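# Close the white door from inside until it latches

## Task

From inside the room, push the white door closed until its latch catches and keeps it shut. Disturb nothing else in the room and finish holding nothing: release the door and back away. The robot must not topple or be left leaning, or the task fails. Once everything has settled after you finish, in the final second neither arm, neither hand and not the lift may touch anything, and the base may touch nothing movable (a part, box, cart, lid, drawer and so on). Otherwise there is a deduction.

## Robot and tools

ROBOT. A LinearBot: a base that can drive in any direction, carrying a column about 1.7 m tall. A carriage rides up and down the column (lift_m, 0 to 1 m) and holds two identical six-joint arms, left and right, each ending in a two-finger gripper. The arm bases sit roughly 0.57 m plus lift_m above the floor, and carriage parts hang about 0.15 m lower. A hand reaches up to 0.78 m from its shoulder but only about 0.38 m below its arm base. The parked arm pose is joints 1 to 6 = 0, 0.05, 0.05, 1.45, 0, 0; parked, the robot is roughly 0.85 m wide and 0.65 m long. Cameras: carriage_camera (fixed, facing forward, tilted about 20 degrees down), left_wrist_camera and right_wrist_camera (looking past the fingertips).

FRAMES. All positions are in metres. Base frame: origin on the floor below the base centre, x forward, y left, z up. left_hand and right_hand are reported in it, each the point midway between that hand's pads; quat_wxyz rotates base axes into hand axes (hand z runs along the fingers, the fingers open along hand y). The odometry frame is the base frame where the scene began; base_odometry counts wheel turns only (slip counts as travel) and heading is in rad, positive to the left, -3.142 to 3.142.

move. One action per call. "base" is an object holding exactly one key, a relative offset from where the base last measured itself: translate_m (forward positive, -2 to 2 m), strafe_m (left positive, -2 to 2 m) or rotate_rad (counter-clockwise positive, -6.3 to 6.3 rad). "joints" is a single flat object for the lift and both arms, each key an absolute target: lift_m 0 to 1; left_/right_joint1_rad -2.617 to 3.054 (turn about vertical, 0 forward, positive left); joint2_rad 0 to 3.141 (shoulder: 0 upper arm back and level, 1.57 upright, 3.14 forward and level); joint3_rad 0 to 3.141 (elbow, 0 folded, 3.14 straight); joint4_rad -1.57 to 1.57 (wrist pitch, positive lifts fingertips); joint5_rad -1.57 to 1.57 (wrist yaw, positive swings fingertips right); joint6_rad -2.094 to 2.094 (roll, positive clockwise seen from forearm); left_/right_gripper_m 0 to 0.093 (pad gap). Omitted joints keep their previous targets. "speeds" caps this action only: translate_m and strafe_m 0.02 to 0.5 m/s, rotate_rad 0.05 to 1.57 rad/s, lift_m 0.08 to 0.27 m/s (default 0.25; others default to the top). "min_time_s" 0.1 to 8 s sets the shortest duration of arm and gripper motions; 2 or more keeps hand paths straighter. "cameras" lists names or ["all"]; [] gives none. "blocking" true (default) returns when all motion rests; false returns within about 0.5 s and lets motion continue, and a later move replaces only the targets it names. An action may run at most 15 s; after 14 s it ends with time_out. An unknown key makes the call invalid; an out-of-range value is refused, and a refusal or an unrequested stop cancels the rest of that reply's move, wait and finished_scene calls.

Other tools. wait(seconds 0 to 10, cameras) lets time pass without new commands and ends early once motions settle. stop(cameras) brakes all running motions; the base coasts a bit first, and braked joints can keep pressing. zoom_image(camera, region [x0, y0, x1, y1] in pixels, origin top-left, at most 504 by 504) enlarges part of that camera's latest image. read_manual returns licence texts only. finished_scene(scene) ends the current scene given its number; it cannot be undone, and after it nothing further belongs in that reply.

RESULTS. base_status and joint_status per motion: done, moving, off_target (resting away from target, maybe still pushing), contact_stop, time_out, stopped, not_followed (a safety check withheld arm targets, often arms too close), limit_stop_at_motor_heat. on_its_own lists what the robot did uncommanded ("held at" is a target). motor_effort is percent of maximum with the action's peak in brackets; readings are imprecise. Joint torques are in joint order, arm weight included. Motor temperatures: MOTOR HOT appears at 75 C; at 100 C that arm goes limp for 30 to 60 s or longer. Stretched or pushing arms heat up, even while you deliberate; parking cools them. Hand readings tend to sit higher than the real hand, especially at long reach.

CAUTIONS. Arms and grippers have no contact stop and keep pushing; the base stops only when a wheel strains and ignores the arms. Never drive the base away while a hand grips a latched handle; that can pitch the robot forward and over, as can hard arm pulls. Keep the carriage low and arms close when pushing. Do not let the arms strike or squeeze each other. Avoid slamming the door or hitting fixed things hard. To free a withheld arm, send its current readings with joint 1 turned away from the other arm, then handle the other arm in a later action. At the end open the grippers wide, back off, and leave both arms and the lift in free air.

Each tool is called after "Call:" in YAML: its name, and indented under it one key for each argument.

## Session

Call:
move:

Scene clock: 0.00 s.
Joint torques (N m): no reading
Motor temperatures (°C): left_arm=[31 34 39 31 28 30 27] | right_arm=[32 35 36 31 30 29 31]
base_odometry: x=+0.000 y=+0.000 heading=+0.000
base_status: not commanded
joint_positions: lift_m=+0.300 left_joint1_rad=-0.003 left_joint2_rad=+0.052 left_joint3_rad=+0.038 left_joint4_rad=+1.430 left_joint5_rad=-0.033 left_joint6_rad=+0.031 left_gripper_m=+0.09396 right_joint1_rad=+0.000 right_joint2_rad=+0.035 right_joint3_rad=+0.040 right_joint4_rad=+1.434 right_joint5_rad=-0.028 right_joint6_rad=-0.032 right_gripper_m=+0.09396
joint_status: not commanded
motor_effort: lift_m=+18 drive_wheels=+1
left_hand: x=+0.2553 y=+0.3028 z=+1.3095 quat_wxyz=(+0.997, -0.015, +0.077, +0.015) (m; base frame)
right_hand: x=+0.2486 y=-0.2923 z=+1.3103 quat_wxyz=(+0.998, -0.015, +0.066, -0.015) (m; base frame)
pictures: carriage_camera, left_wrist_camera, right_wrist_camera
Images, in order (width x height): carriage_camera 672x504, left_wrist_camera 672x504, right_wrist_camera 672x504.

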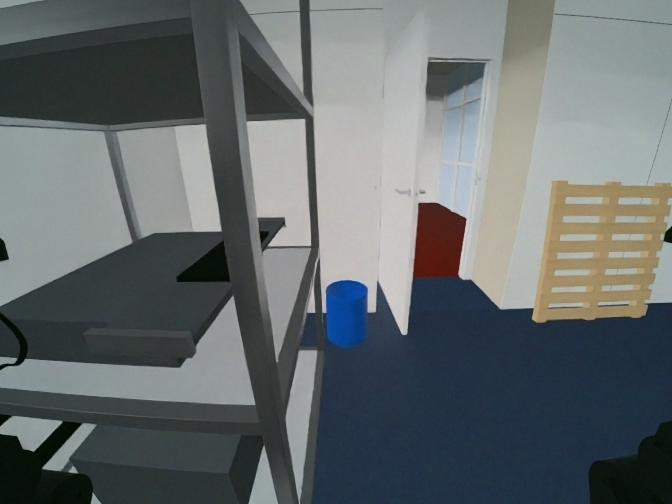

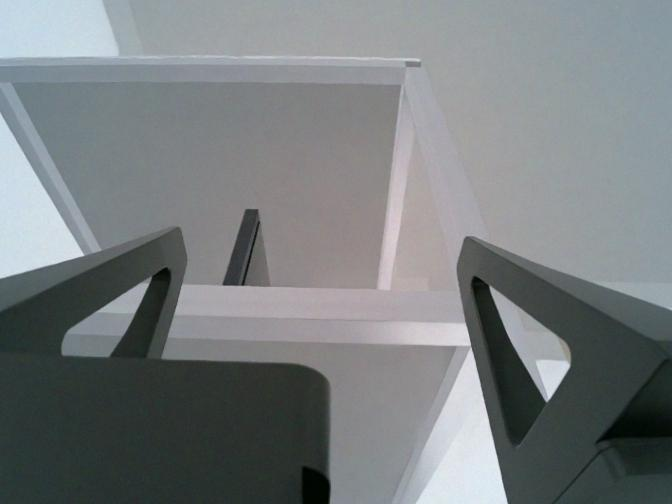

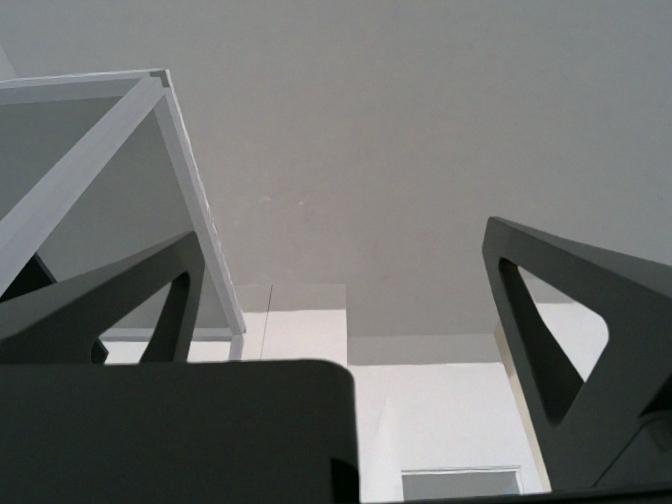

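Call:
move:
  base: {"strafe_m": -0.62}
  joints: {"lift_m": 0.0}
  speeds: {"strafe_m": 0.3}
  cameras: ["carriage_camera"]

Call:
move:
  joints: {"left_joint2_rad": 1.9, "left_joint3_rad": 1.3, "left_joint4_rad": 0.6, "left_joint1_rad":0, "left_joint5_rad":0, "left_joint6_rad":0, "left_gripper_m": 0.0}
  min_time_s: 2
  cameras: ["carriage_camera", "left_wrist_camera"]

Scene clock: 54.10 s.
Joint torques (N m): left_arm=[-0.06 3.84 5.68 -0.09 0.16 0.06] | right_arm=[0.03 3.9 5.93 -0.22 -0.04 -0.04]
move: done
base_odometry: x=-0.001 y=-0.620 heading=-0.001
base_status: done
joint_positions: lift_m=+0.000 left_joint1_rad=-0.003 left_joint2_rad=+0.052 left_joint3_rad=+0.038 left_joint4_rad=+1.430 left_joint5_rad=-0.033 left_joint6_rad=+0.031 left_gripper_m=+0.09396 right_joint1_rad=+0.000 right_joint2_rad=+0.035 right_joint3_rad=+0.040 right_joint4_rad=+1.434 right_joint5_rad=-0.028 right_joint6_rad=-0.032 right_gripper_m=+0.09396
joint_status: all done
motor_effort: lift_m=+19(19) drive_wheels=-2(18)
left_hand: x=+0.2553 y=+0.3028 z=+1.0094 quat_wxyz=(+0.997, -0.015, +0.077, +0.015) (m; base frame)
right_hand: x=+0.2486 y=-0.2923 z=+1.0102 quat_wxyz=(+0.998, -0.015, +0.066, -0.015) (m; base frame)
pictures: carriage_camera
Images, in order (width x height): carriage_camera 672x504.

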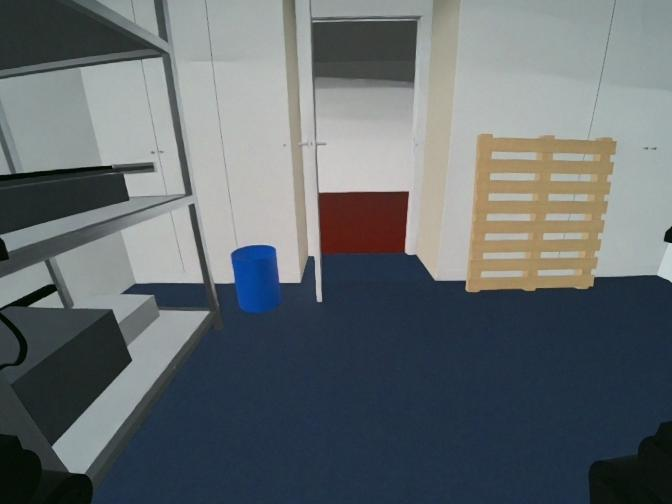

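Scene clock: 56.43 s.
Joint torques (N m): left_arm=[0.09 -10.69 9.31 1.89 0.24 -0.1] | right_arm=[-0.09 3.85 5.98 -0.2 -0.06 -0.03]
move: done
base_odometry: x=-0.001 y=-0.620 heading=-0.001
base_status: not commanded
joint_positions: lift_m=+0.000 left_joint1_rad=-0.003 left_joint2_rad=+1.893 left_joint3_rad=+1.272 left_joint4_rad=+0.608 left_joint5_rad=-0.016 left_joint6_rad=+0.012 left_gripper_m=+0.00067 right_joint1_rad=+0.000 right_joint2_rad=+0.035 right_joint3_rad=+0.040 right_joint4_rad=+1.434 right_joint5_rad=-0.028 right_joint6_rad=-0.032 right_gripper_m=+0.09396
joint_status: all done
motor_effort: lift_m=+18(19) drive_wheels=-2(5)
left_hand: x=+0.8008 y=+0.2979 z=+0.8476 quat_wxyz=(+0.703, +0.000, +0.712, +0.009) (m; base frame)
right_hand: x=+0.2486 y=-0.2923 z=+1.0103 quat_wxyz=(+0.998, -0.015, +0.066, -0.015) (m; base frame)
pictures: carriage_camera, left_wrist_camera
Images, in order (width x height): carriage_camera 672x504, left_wrist_camera 672x504.

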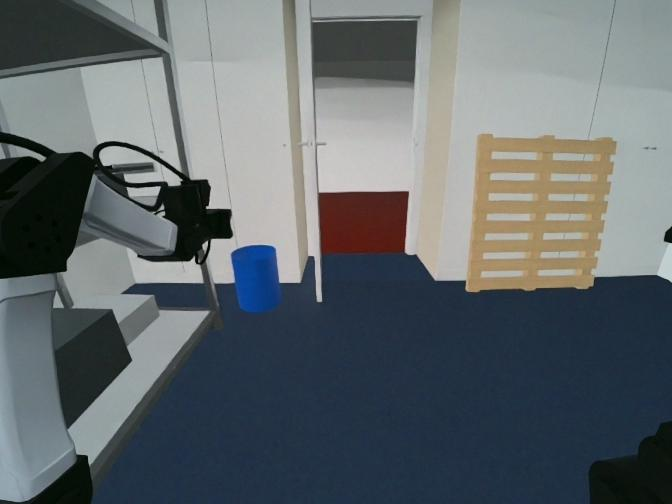

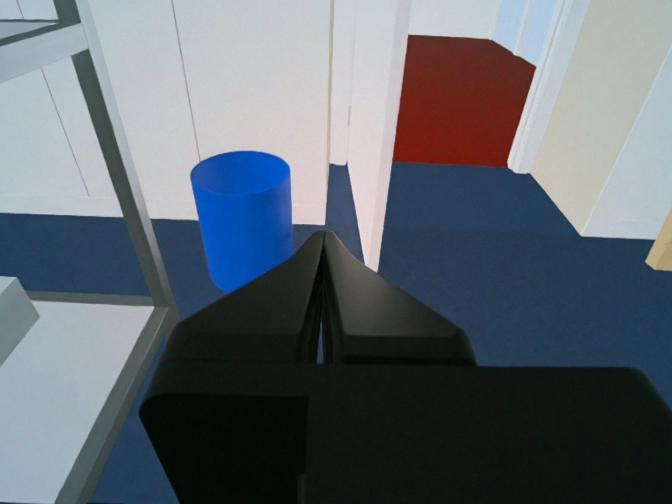

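Call:
move:
  base: {"translate_m": 1.2}
  speeds: {"translate_m": 0.35}
  cameras: ["carriage_camera", "left_wrist_camera"]

Scene clock: 80.47 s.
Joint torques (N m): left_arm=[0.1 -10.52 9.36 1.93 0.27 -0.1] | right_arm=[-0.09 3.82 5.97 -0.19 -0.06 -0.03]
Motor temperatures (°C): left_arm=[31 39 47 36 28 30 28] | right_arm=[31 37 37 30 30 29 31]
move: done
base_odometry: x=+1.199 y=-0.622 heading=-0.001
base_status: done
joint_positions: lift_m=+0.000 left_joint1_rad=-0.003 left_joint2_rad=+1.893 left_joint3_rad=+1.272 left_joint4_rad=+0.604 left_joint5_rad=-0.015 left_joint6_rad=+0.012 left_gripper_m=+0.00067 right_joint1_rad=+0.000 right_joint2_rad=+0.035 right_joint3_rad=+0.040 right_joint4_rad=+1.434 right_joint5_rad=-0.028 right_joint6_rad=-0.032 right_gripper_m=+0.09396
joint_status: not commanded
motor_effort: lift_m=+18(19) drive_wheels=-1(15)
left_hand: x=+0.8008 y=+0.2978 z=+0.8465 quat_wxyz=(+0.701, +0.000, +0.713, +0.008) (m; base frame)
right_hand: x=+0.2485 y=-0.2923 z=+1.0103 quat_wxyz=(+0.998, -0.015, +0.065, -0.015) (m; base frame)
pictures: carriage_camera, left_wrist_camera
Images, in order (width x height): carriage_camera 672x504, left_wrist_camera 672x504.

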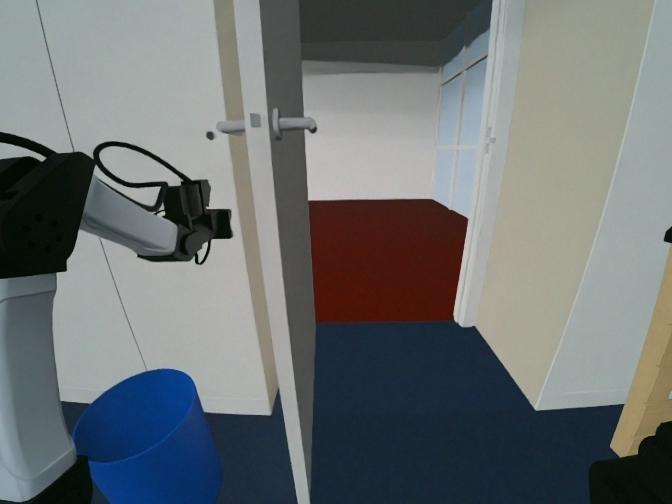

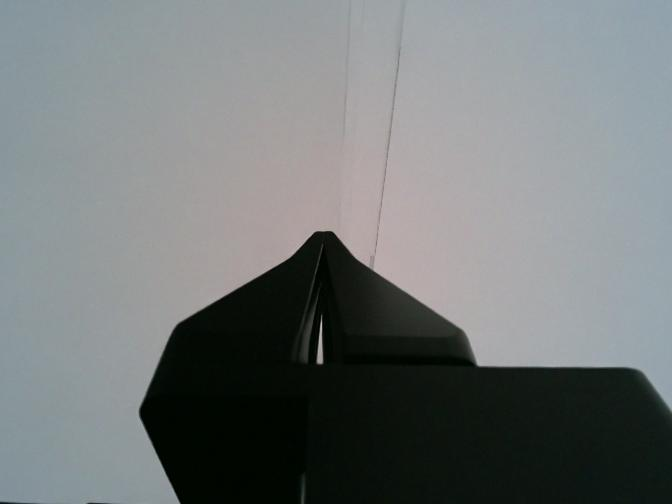

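Call:
move:
  base: {"strafe_m": -0.25}
  speeds: {"strafe_m": 0.15}
  cameras: ["carriage_camera"]

Call:
move:
  base: {"translate_m": 0.45}
  joints: {"left_joint1_rad": -0.8}
  min_time_s: 3
  speeds: {"translate_m": 0.15}
  cameras: ["carriage_camera"]

Scene clock: 114.27 s.
Joint torques (N m): left_arm=[-0.21 -10.51 9.24 1.97 0.26 -0.02] | right_arm=[-0.49 3.96 5.98 -0.21 -0.06 -0.03]
move: done
base_odometry: x=+1.199 y=-0.872 heading=-0.001
base_status: done
joint_positions: lift_m=+0.000 left_joint1_rad=+0.001 left_joint2_rad=+1.893 left_joint3_rad=+1.272 left_joint4_rad=+0.603 left_joint5_rad=-0.014 left_joint6_rad=+0.007 left_gripper_m=+0.00066 right_joint1_rad=+0.000 right_joint2_rad=+0.035 right_joint3_rad=+0.040 right_joint4_rad=+1.434 right_joint5_rad=-0.028 right_joint6_rad=-0.032 right_gripper_m=+0.09396
joint_status: not commanded
motor_effort: lift_m=+18(19) drive_wheels=+0(11)
left_hand: x=+0.8008 y=+0.3001 z=+0.8462 quat_wxyz=(+0.701, -0.003, +0.714, +0.008) (m; base frame)
right_hand: x=+0.2485 y=-0.2923 z=+1.0103 quat_wxyz=(+0.998, -0.015, +0.065, -0.015) (m; base frame)
pictures: carriage_camera
Images, in order (width x height): carriage_camera 672x504.

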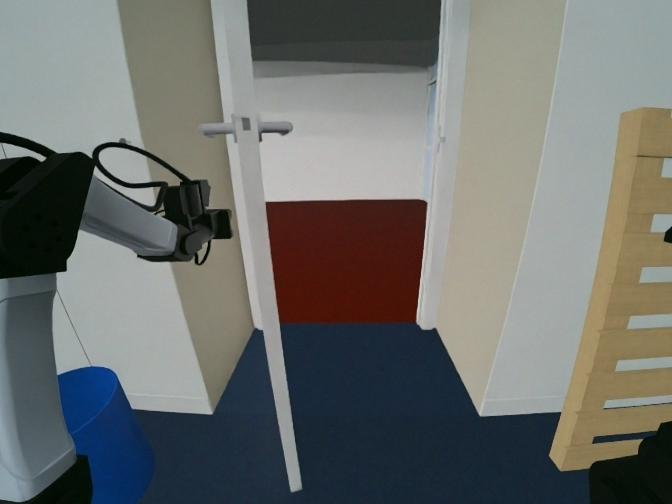

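Scene clock: 118.17 s.
Joint torques (N m): left_arm=[-0.55 -10.39 9.24 1.95 0.27 0.06] | right_arm=[-0.13 3.86 5.97 -0.21 -0.07 -0.03]
move: done
base_odometry: x=+1.649 y=-0.872 heading=-0.001
base_status: done
joint_positions: lift_m=+0.000 left_joint1_rad=-0.794 left_joint2_rad=+1.893 left_joint3_rad=+1.272 left_joint4_rad=+0.602 left_joint5_rad=-0.013 left_joint6_rad=-0.002 left_gripper_m=+0.00067 right_joint1_rad=+0.000 right_joint2_rad=+0.035 right_joint3_rad=+0.040 right_joint4_rad=+1.434 right_joint5_rad=-0.028 right_joint6_rad=-0.032 right_gripper_m=+0.09396
joint_status: all done
motor_effort: lift_m=+18(18) drive_wheels=-2(13)
left_hand: x=+0.6272 y=-0.1191 z=+0.8463 quat_wxyz=(+0.647, +0.271, +0.660, -0.267) (m; base frame)
right_hand: x=+0.2486 y=-0.2923 z=+1.0103 quat_wxyz=(+0.998, -0.015, +0.066, -0.015) (m; base frame)
pictures: carriage_camera
Images, in order (width x height): carriage_camera 672x504.

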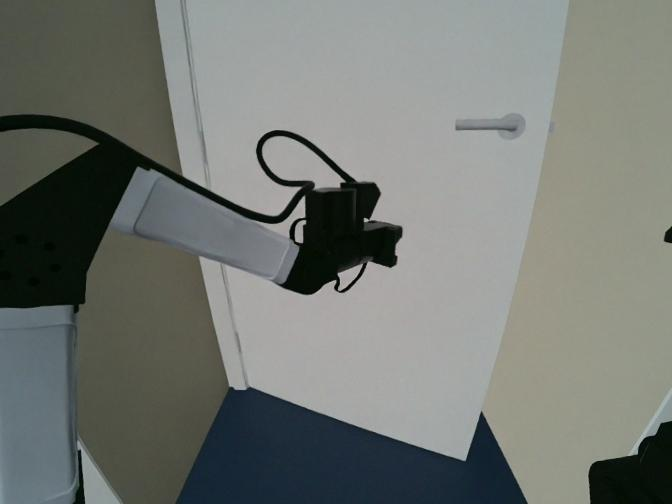

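Call:
move:
  base: {"translate_m": 0.32}
  joints: {"left_joint1_rad": -0.8}
  speeds: {"translate_m": 0.15}
  cameras: ["carriage_camera"]

Scene clock: 125.23 s.
Joint torques (N m): left_arm=[0.16 -10.56 9.35 2.04 -0.08 0.09] | right_arm=[-0.12 3.9 6 -0.15 -0.05 -0.05]
Motor temperatures (°C): left_arm=[31 42 51 41 28 30 28] | right_arm=[31 37 38 30 30 29 31]
move: done
base_odometry: x=+1.970 y=-0.873 heading=-0.001
base_status: done
joint_positions: lift_m=+0.000 left_joint1_rad=-0.801 left_joint2_rad=+1.891 left_joint3_rad=+1.272 left_joint4_rad=+0.597 left_joint5_rad=+0.015 left_joint6_rad=-0.002 left_gripper_m=+0.00066 right_joint1_rad=+0.000 right_joint2_rad=+0.035 right_joint3_rad=+0.040 right_joint4_rad=+1.433 right_joint5_rad=-0.028 right_joint6_rad=-0.032 right_gripper_m=+0.09396
joint_status: all done
motor_effort: lift_m=+18(19) drive_wheels=-2(13)
left_hand: x=+0.6206 y=-0.1252 z=+0.8461 quat_wxyz=(+0.642, +0.283, +0.656, -0.278) (m; base frame)
right_hand: x=+0.2487 y=-0.2923 z=+1.0103 quat_wxyz=(+0.998, -0.015, +0.066, -0.015) (m; base frame)
pictures: carriage_camera
Images, in order (width x height): carriage_camera 672x504.

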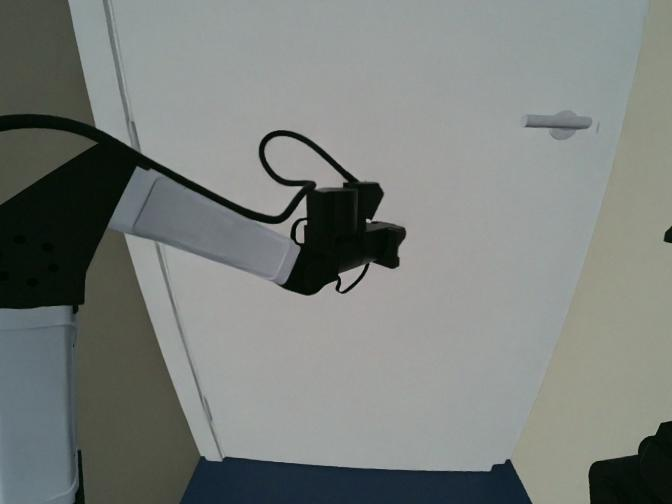

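Call:
move:
  base: {"translate_m": 0.12}
  speeds: {"translate_m": 0.12}
  cameras: ["carriage_camera"]

Scene clock: 130.17 s.
Joint torques (N m): left_arm=[6.31 -10.35 9.2 2.07 -1.84 0.21] | right_arm=[-0.14 3.82 6.04 -0.17 -0.06 -0.04]
move: done
base_odometry: x=+2.089 y=-0.873 heading=-0.002
base_status: done
joint_positions: lift_m=+0.000 left_joint1_rad=-0.883 left_joint2_rad=+1.891 left_joint3_rad=+1.272 left_joint4_rad=+0.586 left_joint5_rad=+0.166 left_joint6_rad=-0.014 left_gripper_m=+0.00066 right_joint1_rad=+0.000 right_joint2_rad=+0.035 right_joint3_rad=+0.040 right_joint4_rad=+1.433 right_joint5_rad=-0.028 right_joint6_rad=-0.032 right_gripper_m=+0.09396
joint_status: not commanded
motor_effort: lift_m=+18(18) drive_wheels=+7(15)
left_hand: x=+0.5632 y=-0.1715 z=+0.8434 quat_wxyz=(+0.599, +0.354, +0.625, -0.354) (m; base frame)
right_hand: x=+0.2487 y=-0.2923 z=+1.0103 quat_wxyz=(+0.998, -0.015, +0.066, -0.015) (m; base frame)
pictures: carriage_camera
Images, in order (width x height): carriage_camera 672x504.

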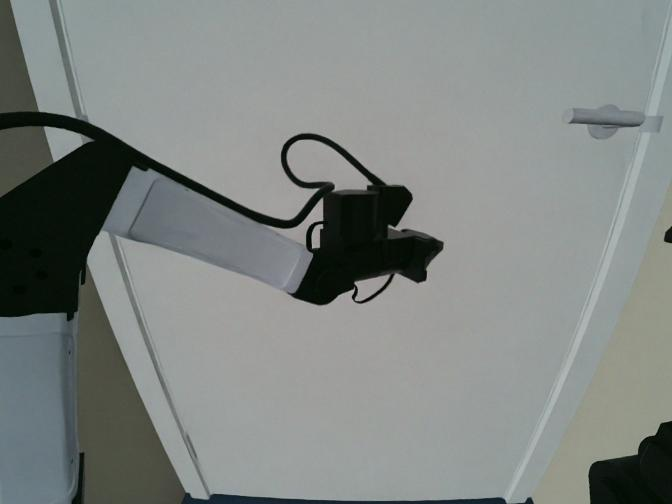

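Call:
move:
  joints: {"left_joint1_rad": -0.6, "left_joint5_rad": -0.3}
  min_time_s: 2
  cameras: ["carriage_camera"]

Call:
zoom_image:
  camera: "carriage_camera"
  region: [520, 60, 672, 200]

Scene clock: 136.80 s.
Joint torques (N m): left_arm=[20.53 -10.04 9.21 2.12 -5.23 0.45] | right_arm=[-0.12 3.92 6 -0.17 -0.06 -0.05]
move: off_target
base_odometry: x=+2.089 y=-0.873 heading=-0.002
base_status: not commanded
joint_positions: lift_m=+0.000 left_joint1_rad=-0.869 left_joint2_rad=+1.889 left_joint3_rad=+1.272 left_joint4_rad=+0.582 left_joint5_rad=+0.161 left_joint6_rad=-0.037 left_gripper_m=+0.00067 right_joint1_rad=+0.000 right_joint2_rad=+0.035 right_joint3_rad=+0.040 right_joint4_rad=+1.433 right_joint5_rad=-0.028 right_joint6_rad=-0.032 right_gripper_m=+0.09396
joint_status: left_joint1_rad off_target (ended at -0.869, target -0.600); left_joint5_rad off_target (ended at +0.161, target -0.300)
motor_effort: lift_m=+18(18) drive_wheels=+7(11)
left_hand: x=+0.5701 y=-0.1658 z=+0.8438 quat_wxyz=(+0.598, +0.341, +0.633, -0.355) (m; base frame)
right_hand: x=+0.2487 y=-0.2923 z=+1.0103 quat_wxyz=(+0.998, -0.015, +0.066, -0.015) (m; base frame)
pictures: carriage_camera
Images, in order (width x height): carriage_camera 672x504.

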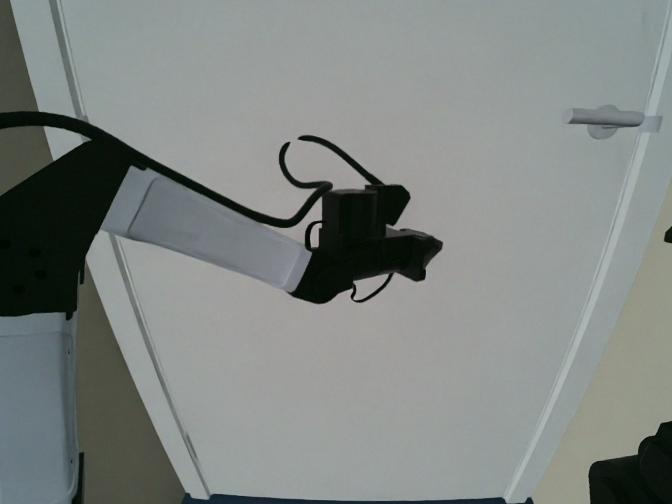

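Scaled by 3.316 from the camera's 672x504 image, which has a finer 960x720 frame.

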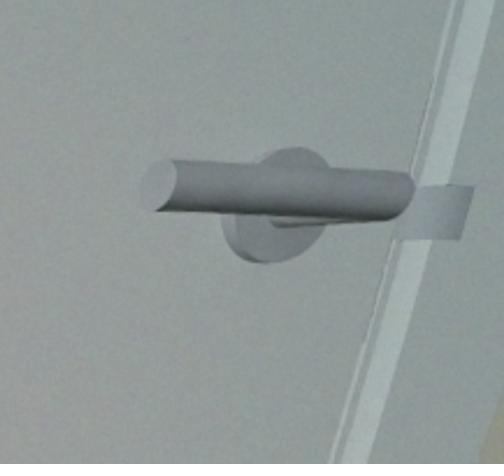

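Call:
move:
  joints: {"left_joint1_rad": -0.87, "left_joint5_rad": 0.16}

Call:
move:
  base: {"translate_m": -0.4}
  cameras: ["carriage_camera"]
  speeds: {"translate_m": 0.25}

Call:
zoom_image:
  camera: "carriage_camera"
  region: [400, 20, 600, 220]

Scene clock: 144.97 s.
Joint torques (N m): left_arm=[1.13 -10.15 9.21 2.1 -0.13 0.31] | right_arm=[-0.16 3.89 5.96 -0.2 -0.07 -0.05]
Motor temperatures (°C): left_arm=[43 44 53 43 39 30 28] | right_arm=[31 37 38 30 30 29 31]
move: done
base_odometry: x=+2.089 y=-0.873 heading=-0.002
base_status: not commanded
joint_positions: lift_m=+0.000 left_joint1_rad=-0.886 left_joint2_rad=+1.888 left_joint3_rad=+1.272 left_joint4_rad=+0.581 left_joint5_rad=+0.182 left_joint6_rad=-0.025 left_gripper_m=+0.00070 right_joint1_rad=+0.000 right_joint2_rad=+0.035 right_joint3_rad=+0.040 right_joint4_rad=+1.433 right_joint5_rad=-0.028 right_joint6_rad=-0.032 right_gripper_m=+0.09396
joint_status: all done
motor_effort: lift_m=+18(18) drive_wheels=+5(11)
left_hand: x=+0.5590 y=-0.1735 z=+0.8440 quat_wxyz=(+0.593, +0.356, +0.624, -0.363) (m; base frame)
right_hand: x=+0.2487 y=-0.2923 z=+1.0103 quat_wxyz=(+0.998, -0.015, +0.066, -0.015) (m; base frame)
pictures: none

Scene clock: 147.87 s.
Joint torques (N m): left_arm=[0.06 -10.41 9.22 2.12 -0.08 0.2] | right_arm=[-0.16 3.89 6.04 -0.19 -0.07 -0.04]
move: done
base_odometry: x=+1.689 y=-0.873 heading=-0.002
base_status: done
joint_positions: lift_m=+0.000 left_joint1_rad=-0.871 left_joint2_rad=+1.890 left_joint3_rad=+1.272 left_joint4_rad=+0.584 left_joint5_rad=+0.172 left_joint6_rad=-0.011 left_gripper_m=+0.00067 right_joint1_rad=+0.000 right_joint2_rad=+0.035 right_joint3_rad=+0.040 right_joint4_rad=+1.433 right_joint5_rad=-0.028 right_joint6_rad=-0.032 right_gripper_m=+0.09396
joint_status: not commanded
motor_effort: lift_m=+18(18) drive_wheels=+0(11)
left_hand: x=+0.5676 y=-0.1677 z=+0.8437 quat_wxyz=(+0.600, +0.353, +0.626, -0.352) (m; base frame)
right_hand: x=+0.2489 y=-0.2923 z=+1.0102 quat_wxyz=(+0.998, -0.015, +0.066, -0.015) (m; base frame)
pictures: carriage_camera
Images, in order (width x height): carriage_camera 672x504.

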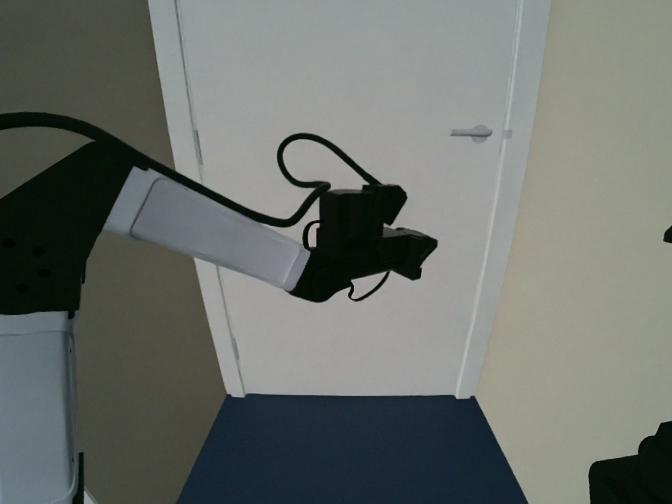

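Scaled by 2.520 from the camera's 672x504 image, which has a finer 960x720 frame.

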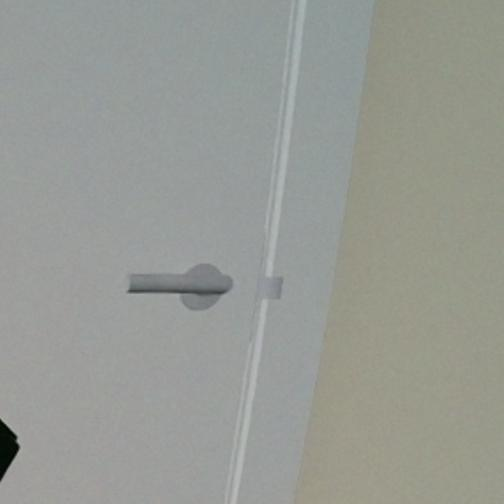

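Call:
finished_scene:
  scene: 1

The scene is finished: the task was done.


## Next scene

The same job, from a new start.

Call:
move:
  cameras: ["carriage_camera"]

Scene clock: 0.00 s.
Joint torques (N m): no reading
Motor temperatures (°C): left_arm=[31 33 36 30 28 30 27] | right_arm=[31 32 33 28 29 29 31]
base_odometry: x=+0.000 y=+0.000 heading=+0.000
base_status: not commanded
joint_positions: lift_m=+0.300 left_joint1_rad=-0.004 left_joint2_rad=+0.043 left_joint3_rad=+0.038 left_joint4_rad=+1.478 left_joint5_rad=-0.003 left_joint6_rad=-0.042 left_gripper_m=+0.09396 right_joint1_rad=-0.020 right_joint2_rad=+0.054 right_joint3_rad=+0.039 right_joint4_rad=+1.497 right_joint5_rad=+0.020 right_joint6_rad=+0.048 right_gripper_m=+0.09396
joint_status: not commanded
motor_effort: lift_m=+18 drive_wheels=+0
left_hand: x=+0.2411 y=+0.2976 z=+1.3111 quat_wxyz=(+0.999, -0.002, +0.049, -0.023) (m; base frame)
right_hand: x=+0.2395 y=-0.3011 z=+1.3116 quat_wxyz=(+0.999, +0.011, +0.044, +0.013) (m; base frame)
pictures: carriage_camera
Images, in order (width x height): carriage_camera 672x504.

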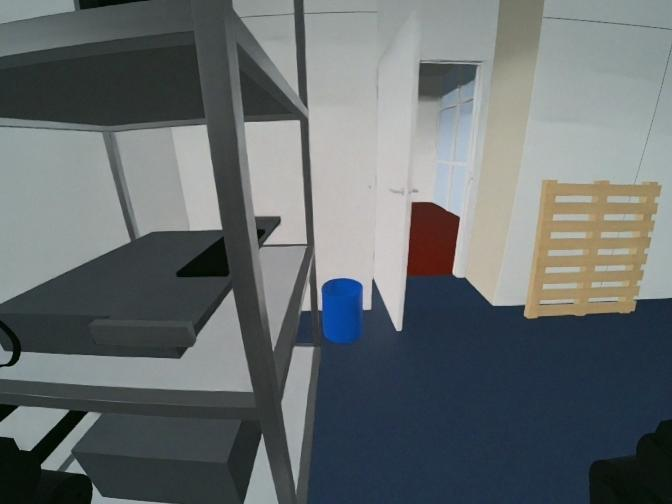

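Call:
move:
  base: {"strafe_m": -0.6}
  joints: {"lift_m": 0.0}
  cameras: []

Call:
move:
  base: {"translate_m": 1.22}
  joints: {"left_joint2_rad": 1.9, "left_joint3_rad": 1.3, "left_joint4_rad": 0.6, "left_joint1_rad":0, "left_joint5_rad":0, "left_joint6_rad":0, "left_gripper_m": 0.0}
  min_time_s: 2
  cameras: ["carriage_camera"]

Scene clock: 19.67 s.
Joint torques (N m): left_arm=[-0.06 4.07 5.42 -0.16 0.09 0.02] | right_arm=[-0.17 3.92 5.76 -0.3 -0.08 -0.06]
move: done
base_odometry: x=-0.001 y=-0.600 heading=-0.001
base_status: done
joint_positions: lift_m=+0.000 left_joint1_rad=-0.003 left_joint2_rad=+0.043 left_joint3_rad=+0.038 left_joint4_rad=+1.478 left_joint5_rad=-0.003 left_joint6_rad=-0.042 left_gripper_m=+0.09396 right_joint1_rad=-0.020 right_joint2_rad=+0.054 right_joint3_rad=+0.039 right_joint4_rad=+1.497 right_joint5_rad=+0.020 right_joint6_rad=+0.048 right_gripper_m=+0.09396
joint_status: all done
motor_effort: lift_m=+18(19) drive_wheels=-2(20)
left_hand: x=+0.2411 y=+0.2976 z=+1.0110 quat_wxyz=(+0.999, -0.002, +0.049, -0.022) (m; base frame)
right_hand: x=+0.2395 y=-0.3011 z=+1.0115 quat_wxyz=(+0.999, +0.011, +0.044, +0.014) (m; base frame)
pictures: none
No camera images: "cameras" was empty.

Scene clock: 24.47 s.
Joint torques (N m): left_arm=[0.2 -10.29 9.36 1.89 0.13 0.18] | right_arm=[-0.17 4 5.79 -0.31 -0.1 -0.04]
move: done
base_odometry: x=+1.219 y=-0.602 heading=-0.001
base_status: done
joint_positions: lift_m=+0.000 left_joint1_rad=-0.003 left_joint2_rad=+1.891 left_joint3_rad=+1.272 left_joint4_rad=+0.607 left_joint5_rad=-0.003 left_joint6_rad=-0.011 left_gripper_m=+0.00066 right_joint1_rad=-0.020 right_joint2_rad=+0.054 right_joint3_rad=+0.039 right_joint4_rad=+1.498 right_joint5_rad=+0.020 right_joint6_rad=+0.048 right_gripper_m=+0.09396
joint_status: all done
motor_effort: lift_m=+18(19) drive_wheels=-1(15)
left_hand: x=+0.8007 y=+0.2957 z=+0.8486 quat_wxyz=(+0.703, -0.004, +0.711, -0.004) (m; base frame)
right_hand: x=+0.2394 y=-0.3011 z=+1.0116 quat_wxyz=(+0.999, +0.011, +0.044, +0.014) (m; base frame)
pictures: carriage_camera
Images, in order (width x height): carriage_camera 672x504.

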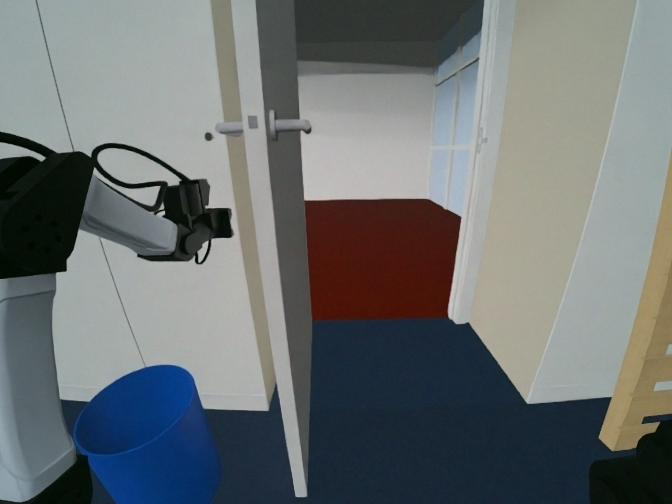

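Nearly the same pose. Same sequence.

Call:
move:
  base: {"strafe_m": -0.25}
  speeds: {"strafe_m": 0.2}
  cameras: []

Call:
move:
  base: {"translate_m": 0.46}
  joints: {"left_joint1_rad": -0.8}
  min_time_s: 2.8
  speeds: {"translate_m": 0.17}
  cameras: ["carriage_camera"]

Call:
move:
  base: {"translate_m": 0.43}
  speeds: {"translate_m": 0.15}
  cameras: ["carriage_camera"]

Call:
move:
  joints: {"left_joint1_rad": -0.6, "left_joint5_rad": -0.3}
  min_time_s: 1
  cameras: ["carriage_camera"]

Call:
zoom_image:
  camera: "carriage_camera"
  region: [520, 60, 672, 200]

Scene clock: 33.33 s.
Joint torques (N m): left_arm=[-0.09 -10.29 9.46 1.93 0.23 0.05] | right_arm=[-0.28 4.04 5.79 -0.29 -0.09 -0.06]
Motor temperatures (°C): left_arm=[30 36 42 33 28 30 27] | right_arm=[31 33 34 29 29 29 31]
move: done
base_odometry: x=+1.219 y=-0.852 heading=-0.001
base_status: done
joint_positions: lift_m=+0.000 left_joint1_rad=-0.002 left_joint2_rad=+1.891 left_joint3_rad=+1.272 left_joint4_rad=+0.607 left_joint5_rad=-0.013 left_joint6_rad=+0.000 left_gripper_m=+0.00065 right_joint1_rad=-0.020 right_joint2_rad=+0.054 right_joint3_rad=+0.039 right_joint4_rad=+1.498 right_joint5_rad=+0.020 right_joint6_rad=+0.048 right_gripper_m=+0.09396
joint_status: not commanded
motor_effort: lift_m=+18(18) drive_wheels=+2(13)
left_hand: x=+0.8007 y=+0.2984 z=+0.8485 quat_wxyz=(+0.703, -0.004, +0.711, +0.004) (m; base frame)
right_hand: x=+0.2394 y=-0.3011 z=+1.0116 quat_wxyz=(+0.999, +0.011, +0.044, +0.014) (m; base frame)
pictures: none
No camera images: "cameras" was empty.

Scene clock: 37.00 s.
Joint torques (N m): left_arm=[-0.61 -10.25 9.28 1.94 0.23 0.11] | right_arm=[-0.12 3.93 5.83 -0.31 -0.09 -0.05]
move: done
base_odometry: x=+1.679 y=-0.852 heading=-0.001
base_status: done
joint_positions: lift_m=+0.000 left_joint1_rad=-0.793 left_joint2_rad=+1.891 left_joint3_rad=+1.274 left_joint4_rad=+0.604 left_joint5_rad=-0.013 left_joint6_rad=-0.005 left_gripper_m=+0.00065 right_joint1_rad=-0.020 right_joint2_rad=+0.054 right_joint3_rad=+0.039 right_joint4_rad=+1.497 right_joint5_rad=+0.020 right_joint6_rad=+0.048 right_gripper_m=+0.09396
joint_status: all done
motor_effort: lift_m=+18(18) drive_wheels=-2(11)
left_hand: x=+0.6275 y=-0.1187 z=+0.8484 quat_wxyz=(+0.649, +0.269, +0.659, -0.269) (m; base frame)
right_hand: x=+0.2395 y=-0.3011 z=+1.0116 quat_wxyz=(+0.999, +0.011, +0.044, +0.014) (m; base frame)
pictures: carriage_camera
Images, in order (width x height): carriage_camera 672x504.

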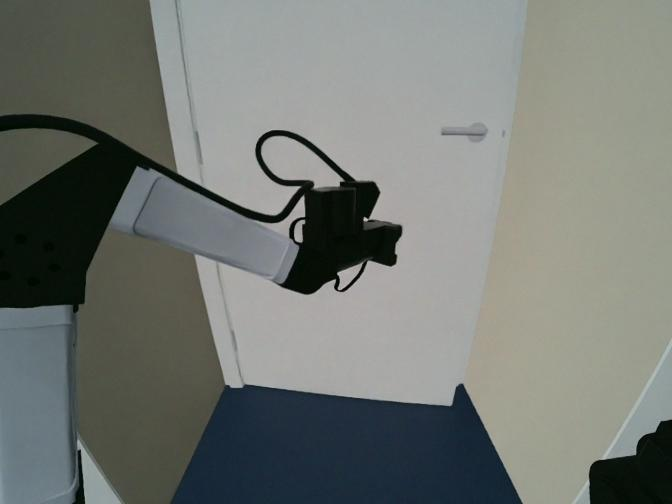

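Scene clock: 40.77 s.
Joint torques (N m): left_arm=[2.67 -10.19 9.21 1.89 -1.33 0.06] | right_arm=[-0.12 4 5.79 -0.3 -0.1 -0.06]
move: done
base_odometry: x=+2.109 y=-0.853 heading=-0.002
base_status: done
joint_positions: lift_m=+0.000 left_joint1_rad=-0.838 left_joint2_rad=+1.891 left_joint3_rad=+1.274 left_joint4_rad=+0.603 left_joint5_rad=+0.121 left_joint6_rad=-0.004 left_gripper_m=+0.00065 right_joint1_rad=-0.020 right_joint2_rad=+0.054 right_joint3_rad=+0.039 right_joint4_rad=+1.497 right_joint5_rad=+0.020 right_joint6_rad=+0.048 right_gripper_m=+0.09396
joint_status: not commanded
motor_effort: lift_m=+18(18) drive_wheels=+5(15)
left_hand: x=+0.5904 y=-0.1512 z=+0.8480 quat_wxyz=(+0.622, +0.327, +0.633, -0.326) (m; base frame)
right_hand: x=+0.2395 y=-0.3011 z=+1.0116 quat_wxyz=(+0.999, +0.011, +0.044, +0.014) (m; base frame)
pictures: carriage_camera
Images, in order (width x height): carriage_camera 672x504.

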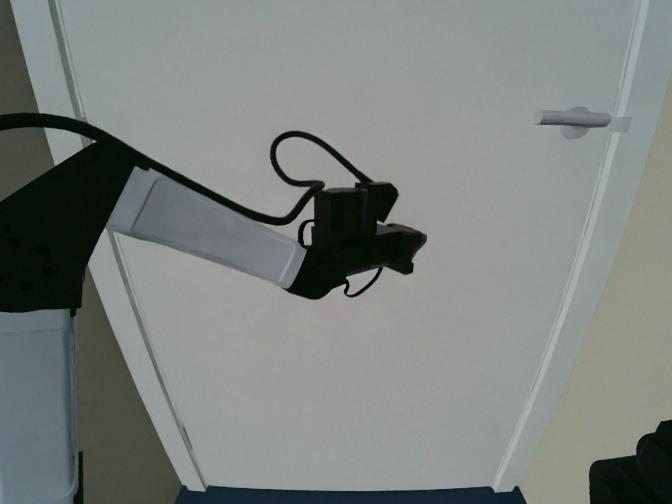

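Scene clock: 42.07 s.
Joint torques (N m): left_arm=[15.62 -10.37 9.2 1.95 -5.45 0.1] | right_arm=[-0.13 3.97 5.76 -0.3 -0.09 -0.06]
move: off_target
base_odometry: x=+2.109 y=-0.853 heading=-0.002
base_status: not commanded
joint_positions: lift_m=+0.000 left_joint1_rad=-0.803 left_joint2_rad=+1.891 left_joint3_rad=+1.274 left_joint4_rad=+0.601 left_joint5_rad=+0.180 left_joint6_rad=-0.004 left_gripper_m=+0.00064 right_joint1_rad=-0.020 right_joint2_rad=+0.054 right_joint3_rad=+0.039 right_joint4_rad=+1.497 right_joint5_rad=+0.020 right_joint6_rad=+0.048 right_gripper_m=+0.09396
joint_status: left_joint1_rad off_target (ended at -0.803, target -0.600); left_joint5_rad off_target (ended at +0.180, target -0.300)
motor_effort: lift_m=+18(18) drive_wheels=+7(8)
left_hand: x=+0.5974 y=-0.1439 z=+0.8477 quat_wxyz=(+0.617, +0.334, +0.630, -0.333) (m; base frame)
right_hand: x=+0.2395 y=-0.3011 z=+1.0116 quat_wxyz=(+0.999, +0.011, +0.044, +0.014) (m; base frame)
pictures: carriage_camera
Images, in order (width x height): carriage_camera 672x504.

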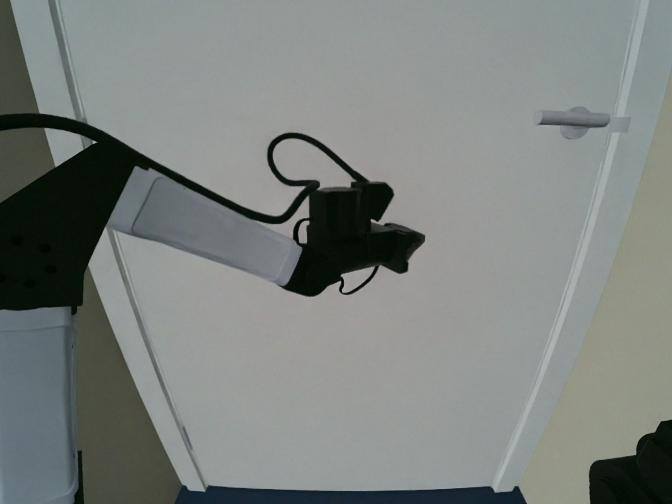

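Scaled by 3.316 from the camera's 672x504 image, which has a finer 960x720 frame.

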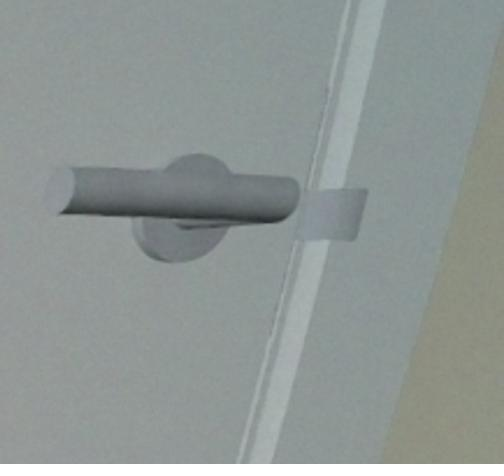

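Call:
move:
  joints: {"left_joint1_rad": -0.85, "left_joint5_rad": 0.1}
  min_time_s: 0.5

Call:
move:
  base: {"translate_m": -0.35}
  speeds: {"translate_m": 0.3}
  cameras: ["carriage_camera"]

Call:
zoom_image:
  camera: "carriage_camera"
  region: [400, 20, 600, 220]

Scene clock: 52.13 s.
Joint torques (N m): left_arm=[-0.38 -10.28 9.16 1.93 -0.11 0.09] | right_arm=[-0.13 3.99 5.82 -0.31 -0.08 -0.04]
Motor temperatures (°C): left_arm=[38 38 45 37 41 30 28] | right_arm=[31 33 35 29 29 29 31]
move: done
base_odometry: x=+2.109 y=-0.853 heading=-0.002
base_status: not commanded
joint_positions: lift_m=+0.000 left_joint1_rad=-0.846 left_joint2_rad=+1.891 left_joint3_rad=+1.274 left_joint4_rad=+0.601 left_joint5_rad=+0.118 left_joint6_rad=-0.004 left_gripper_m=+0.00064 right_joint1_rad=-0.020 right_joint2_rad=+0.054 right_joint3_rad=+0.039 right_joint4_rad=+1.497 right_joint5_rad=+0.020 right_joint6_rad=+0.048 right_gripper_m=+0.09396
joint_status: all done
motor_effort: lift_m=+18(18) drive_wheels=+3(9)
left_hand: x=+0.5875 y=-0.1537 z=+0.8476 quat_wxyz=(+0.621, +0.328, +0.633, -0.327) (m; base frame)
right_hand: x=+0.2395 y=-0.3011 z=+1.0116 quat_wxyz=(+0.999, +0.011, +0.044, +0.014) (m; base frame)
pictures: none

Scene clock: 54.80 s.
Joint torques (N m): left_arm=[-0.31 -10.33 9.43 1.95 -0.03 0.11] | right_arm=[-0.16 3.95 5.76 -0.32 -0.09 -0.05]
move: done
base_odometry: x=+1.759 y=-0.853 heading=-0.002
base_status: done
joint_positions: lift_m=+0.000 left_joint1_rad=-0.849 left_joint2_rad=+1.892 left_joint3_rad=+1.274 left_joint4_rad=+0.601 left_joint5_rad=+0.112 left_joint6_rad=-0.004 left_gripper_m=+0.00064 right_joint1_rad=-0.020 right_joint2_rad=+0.054 right_joint3_rad=+0.039 right_joint4_rad=+1.496 right_joint5_rad=+0.020 right_joint6_rad=+0.048 right_gripper_m=+0.09396
joint_status: not commanded
motor_effort: lift_m=+18(18) drive_wheels=+1(13)
left_hand: x=+0.5871 y=-0.1544 z=+0.8470 quat_wxyz=(+0.621, +0.328, +0.634, -0.326) (m; base frame)
right_hand: x=+0.2397 y=-0.3011 z=+1.0116 quat_wxyz=(+0.999, +0.011, +0.045, +0.014) (m; base frame)
pictures: carriage_camera
Images, in order (width x height): carriage_camera 672x504.

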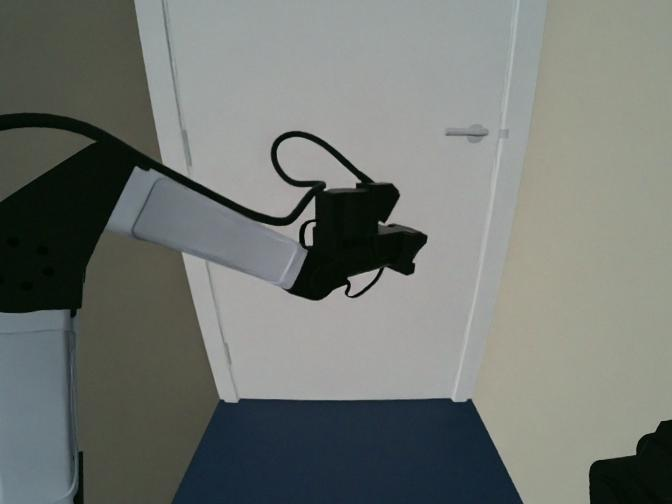

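Scaled by 2.520 from the camera's 672x504 image, which has a finer 960x720 frame.

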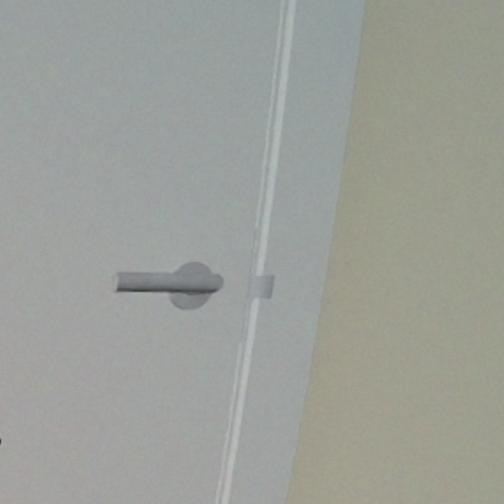

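Call:
finished_scene:
  scene: 2

The scene is finished: the task was done.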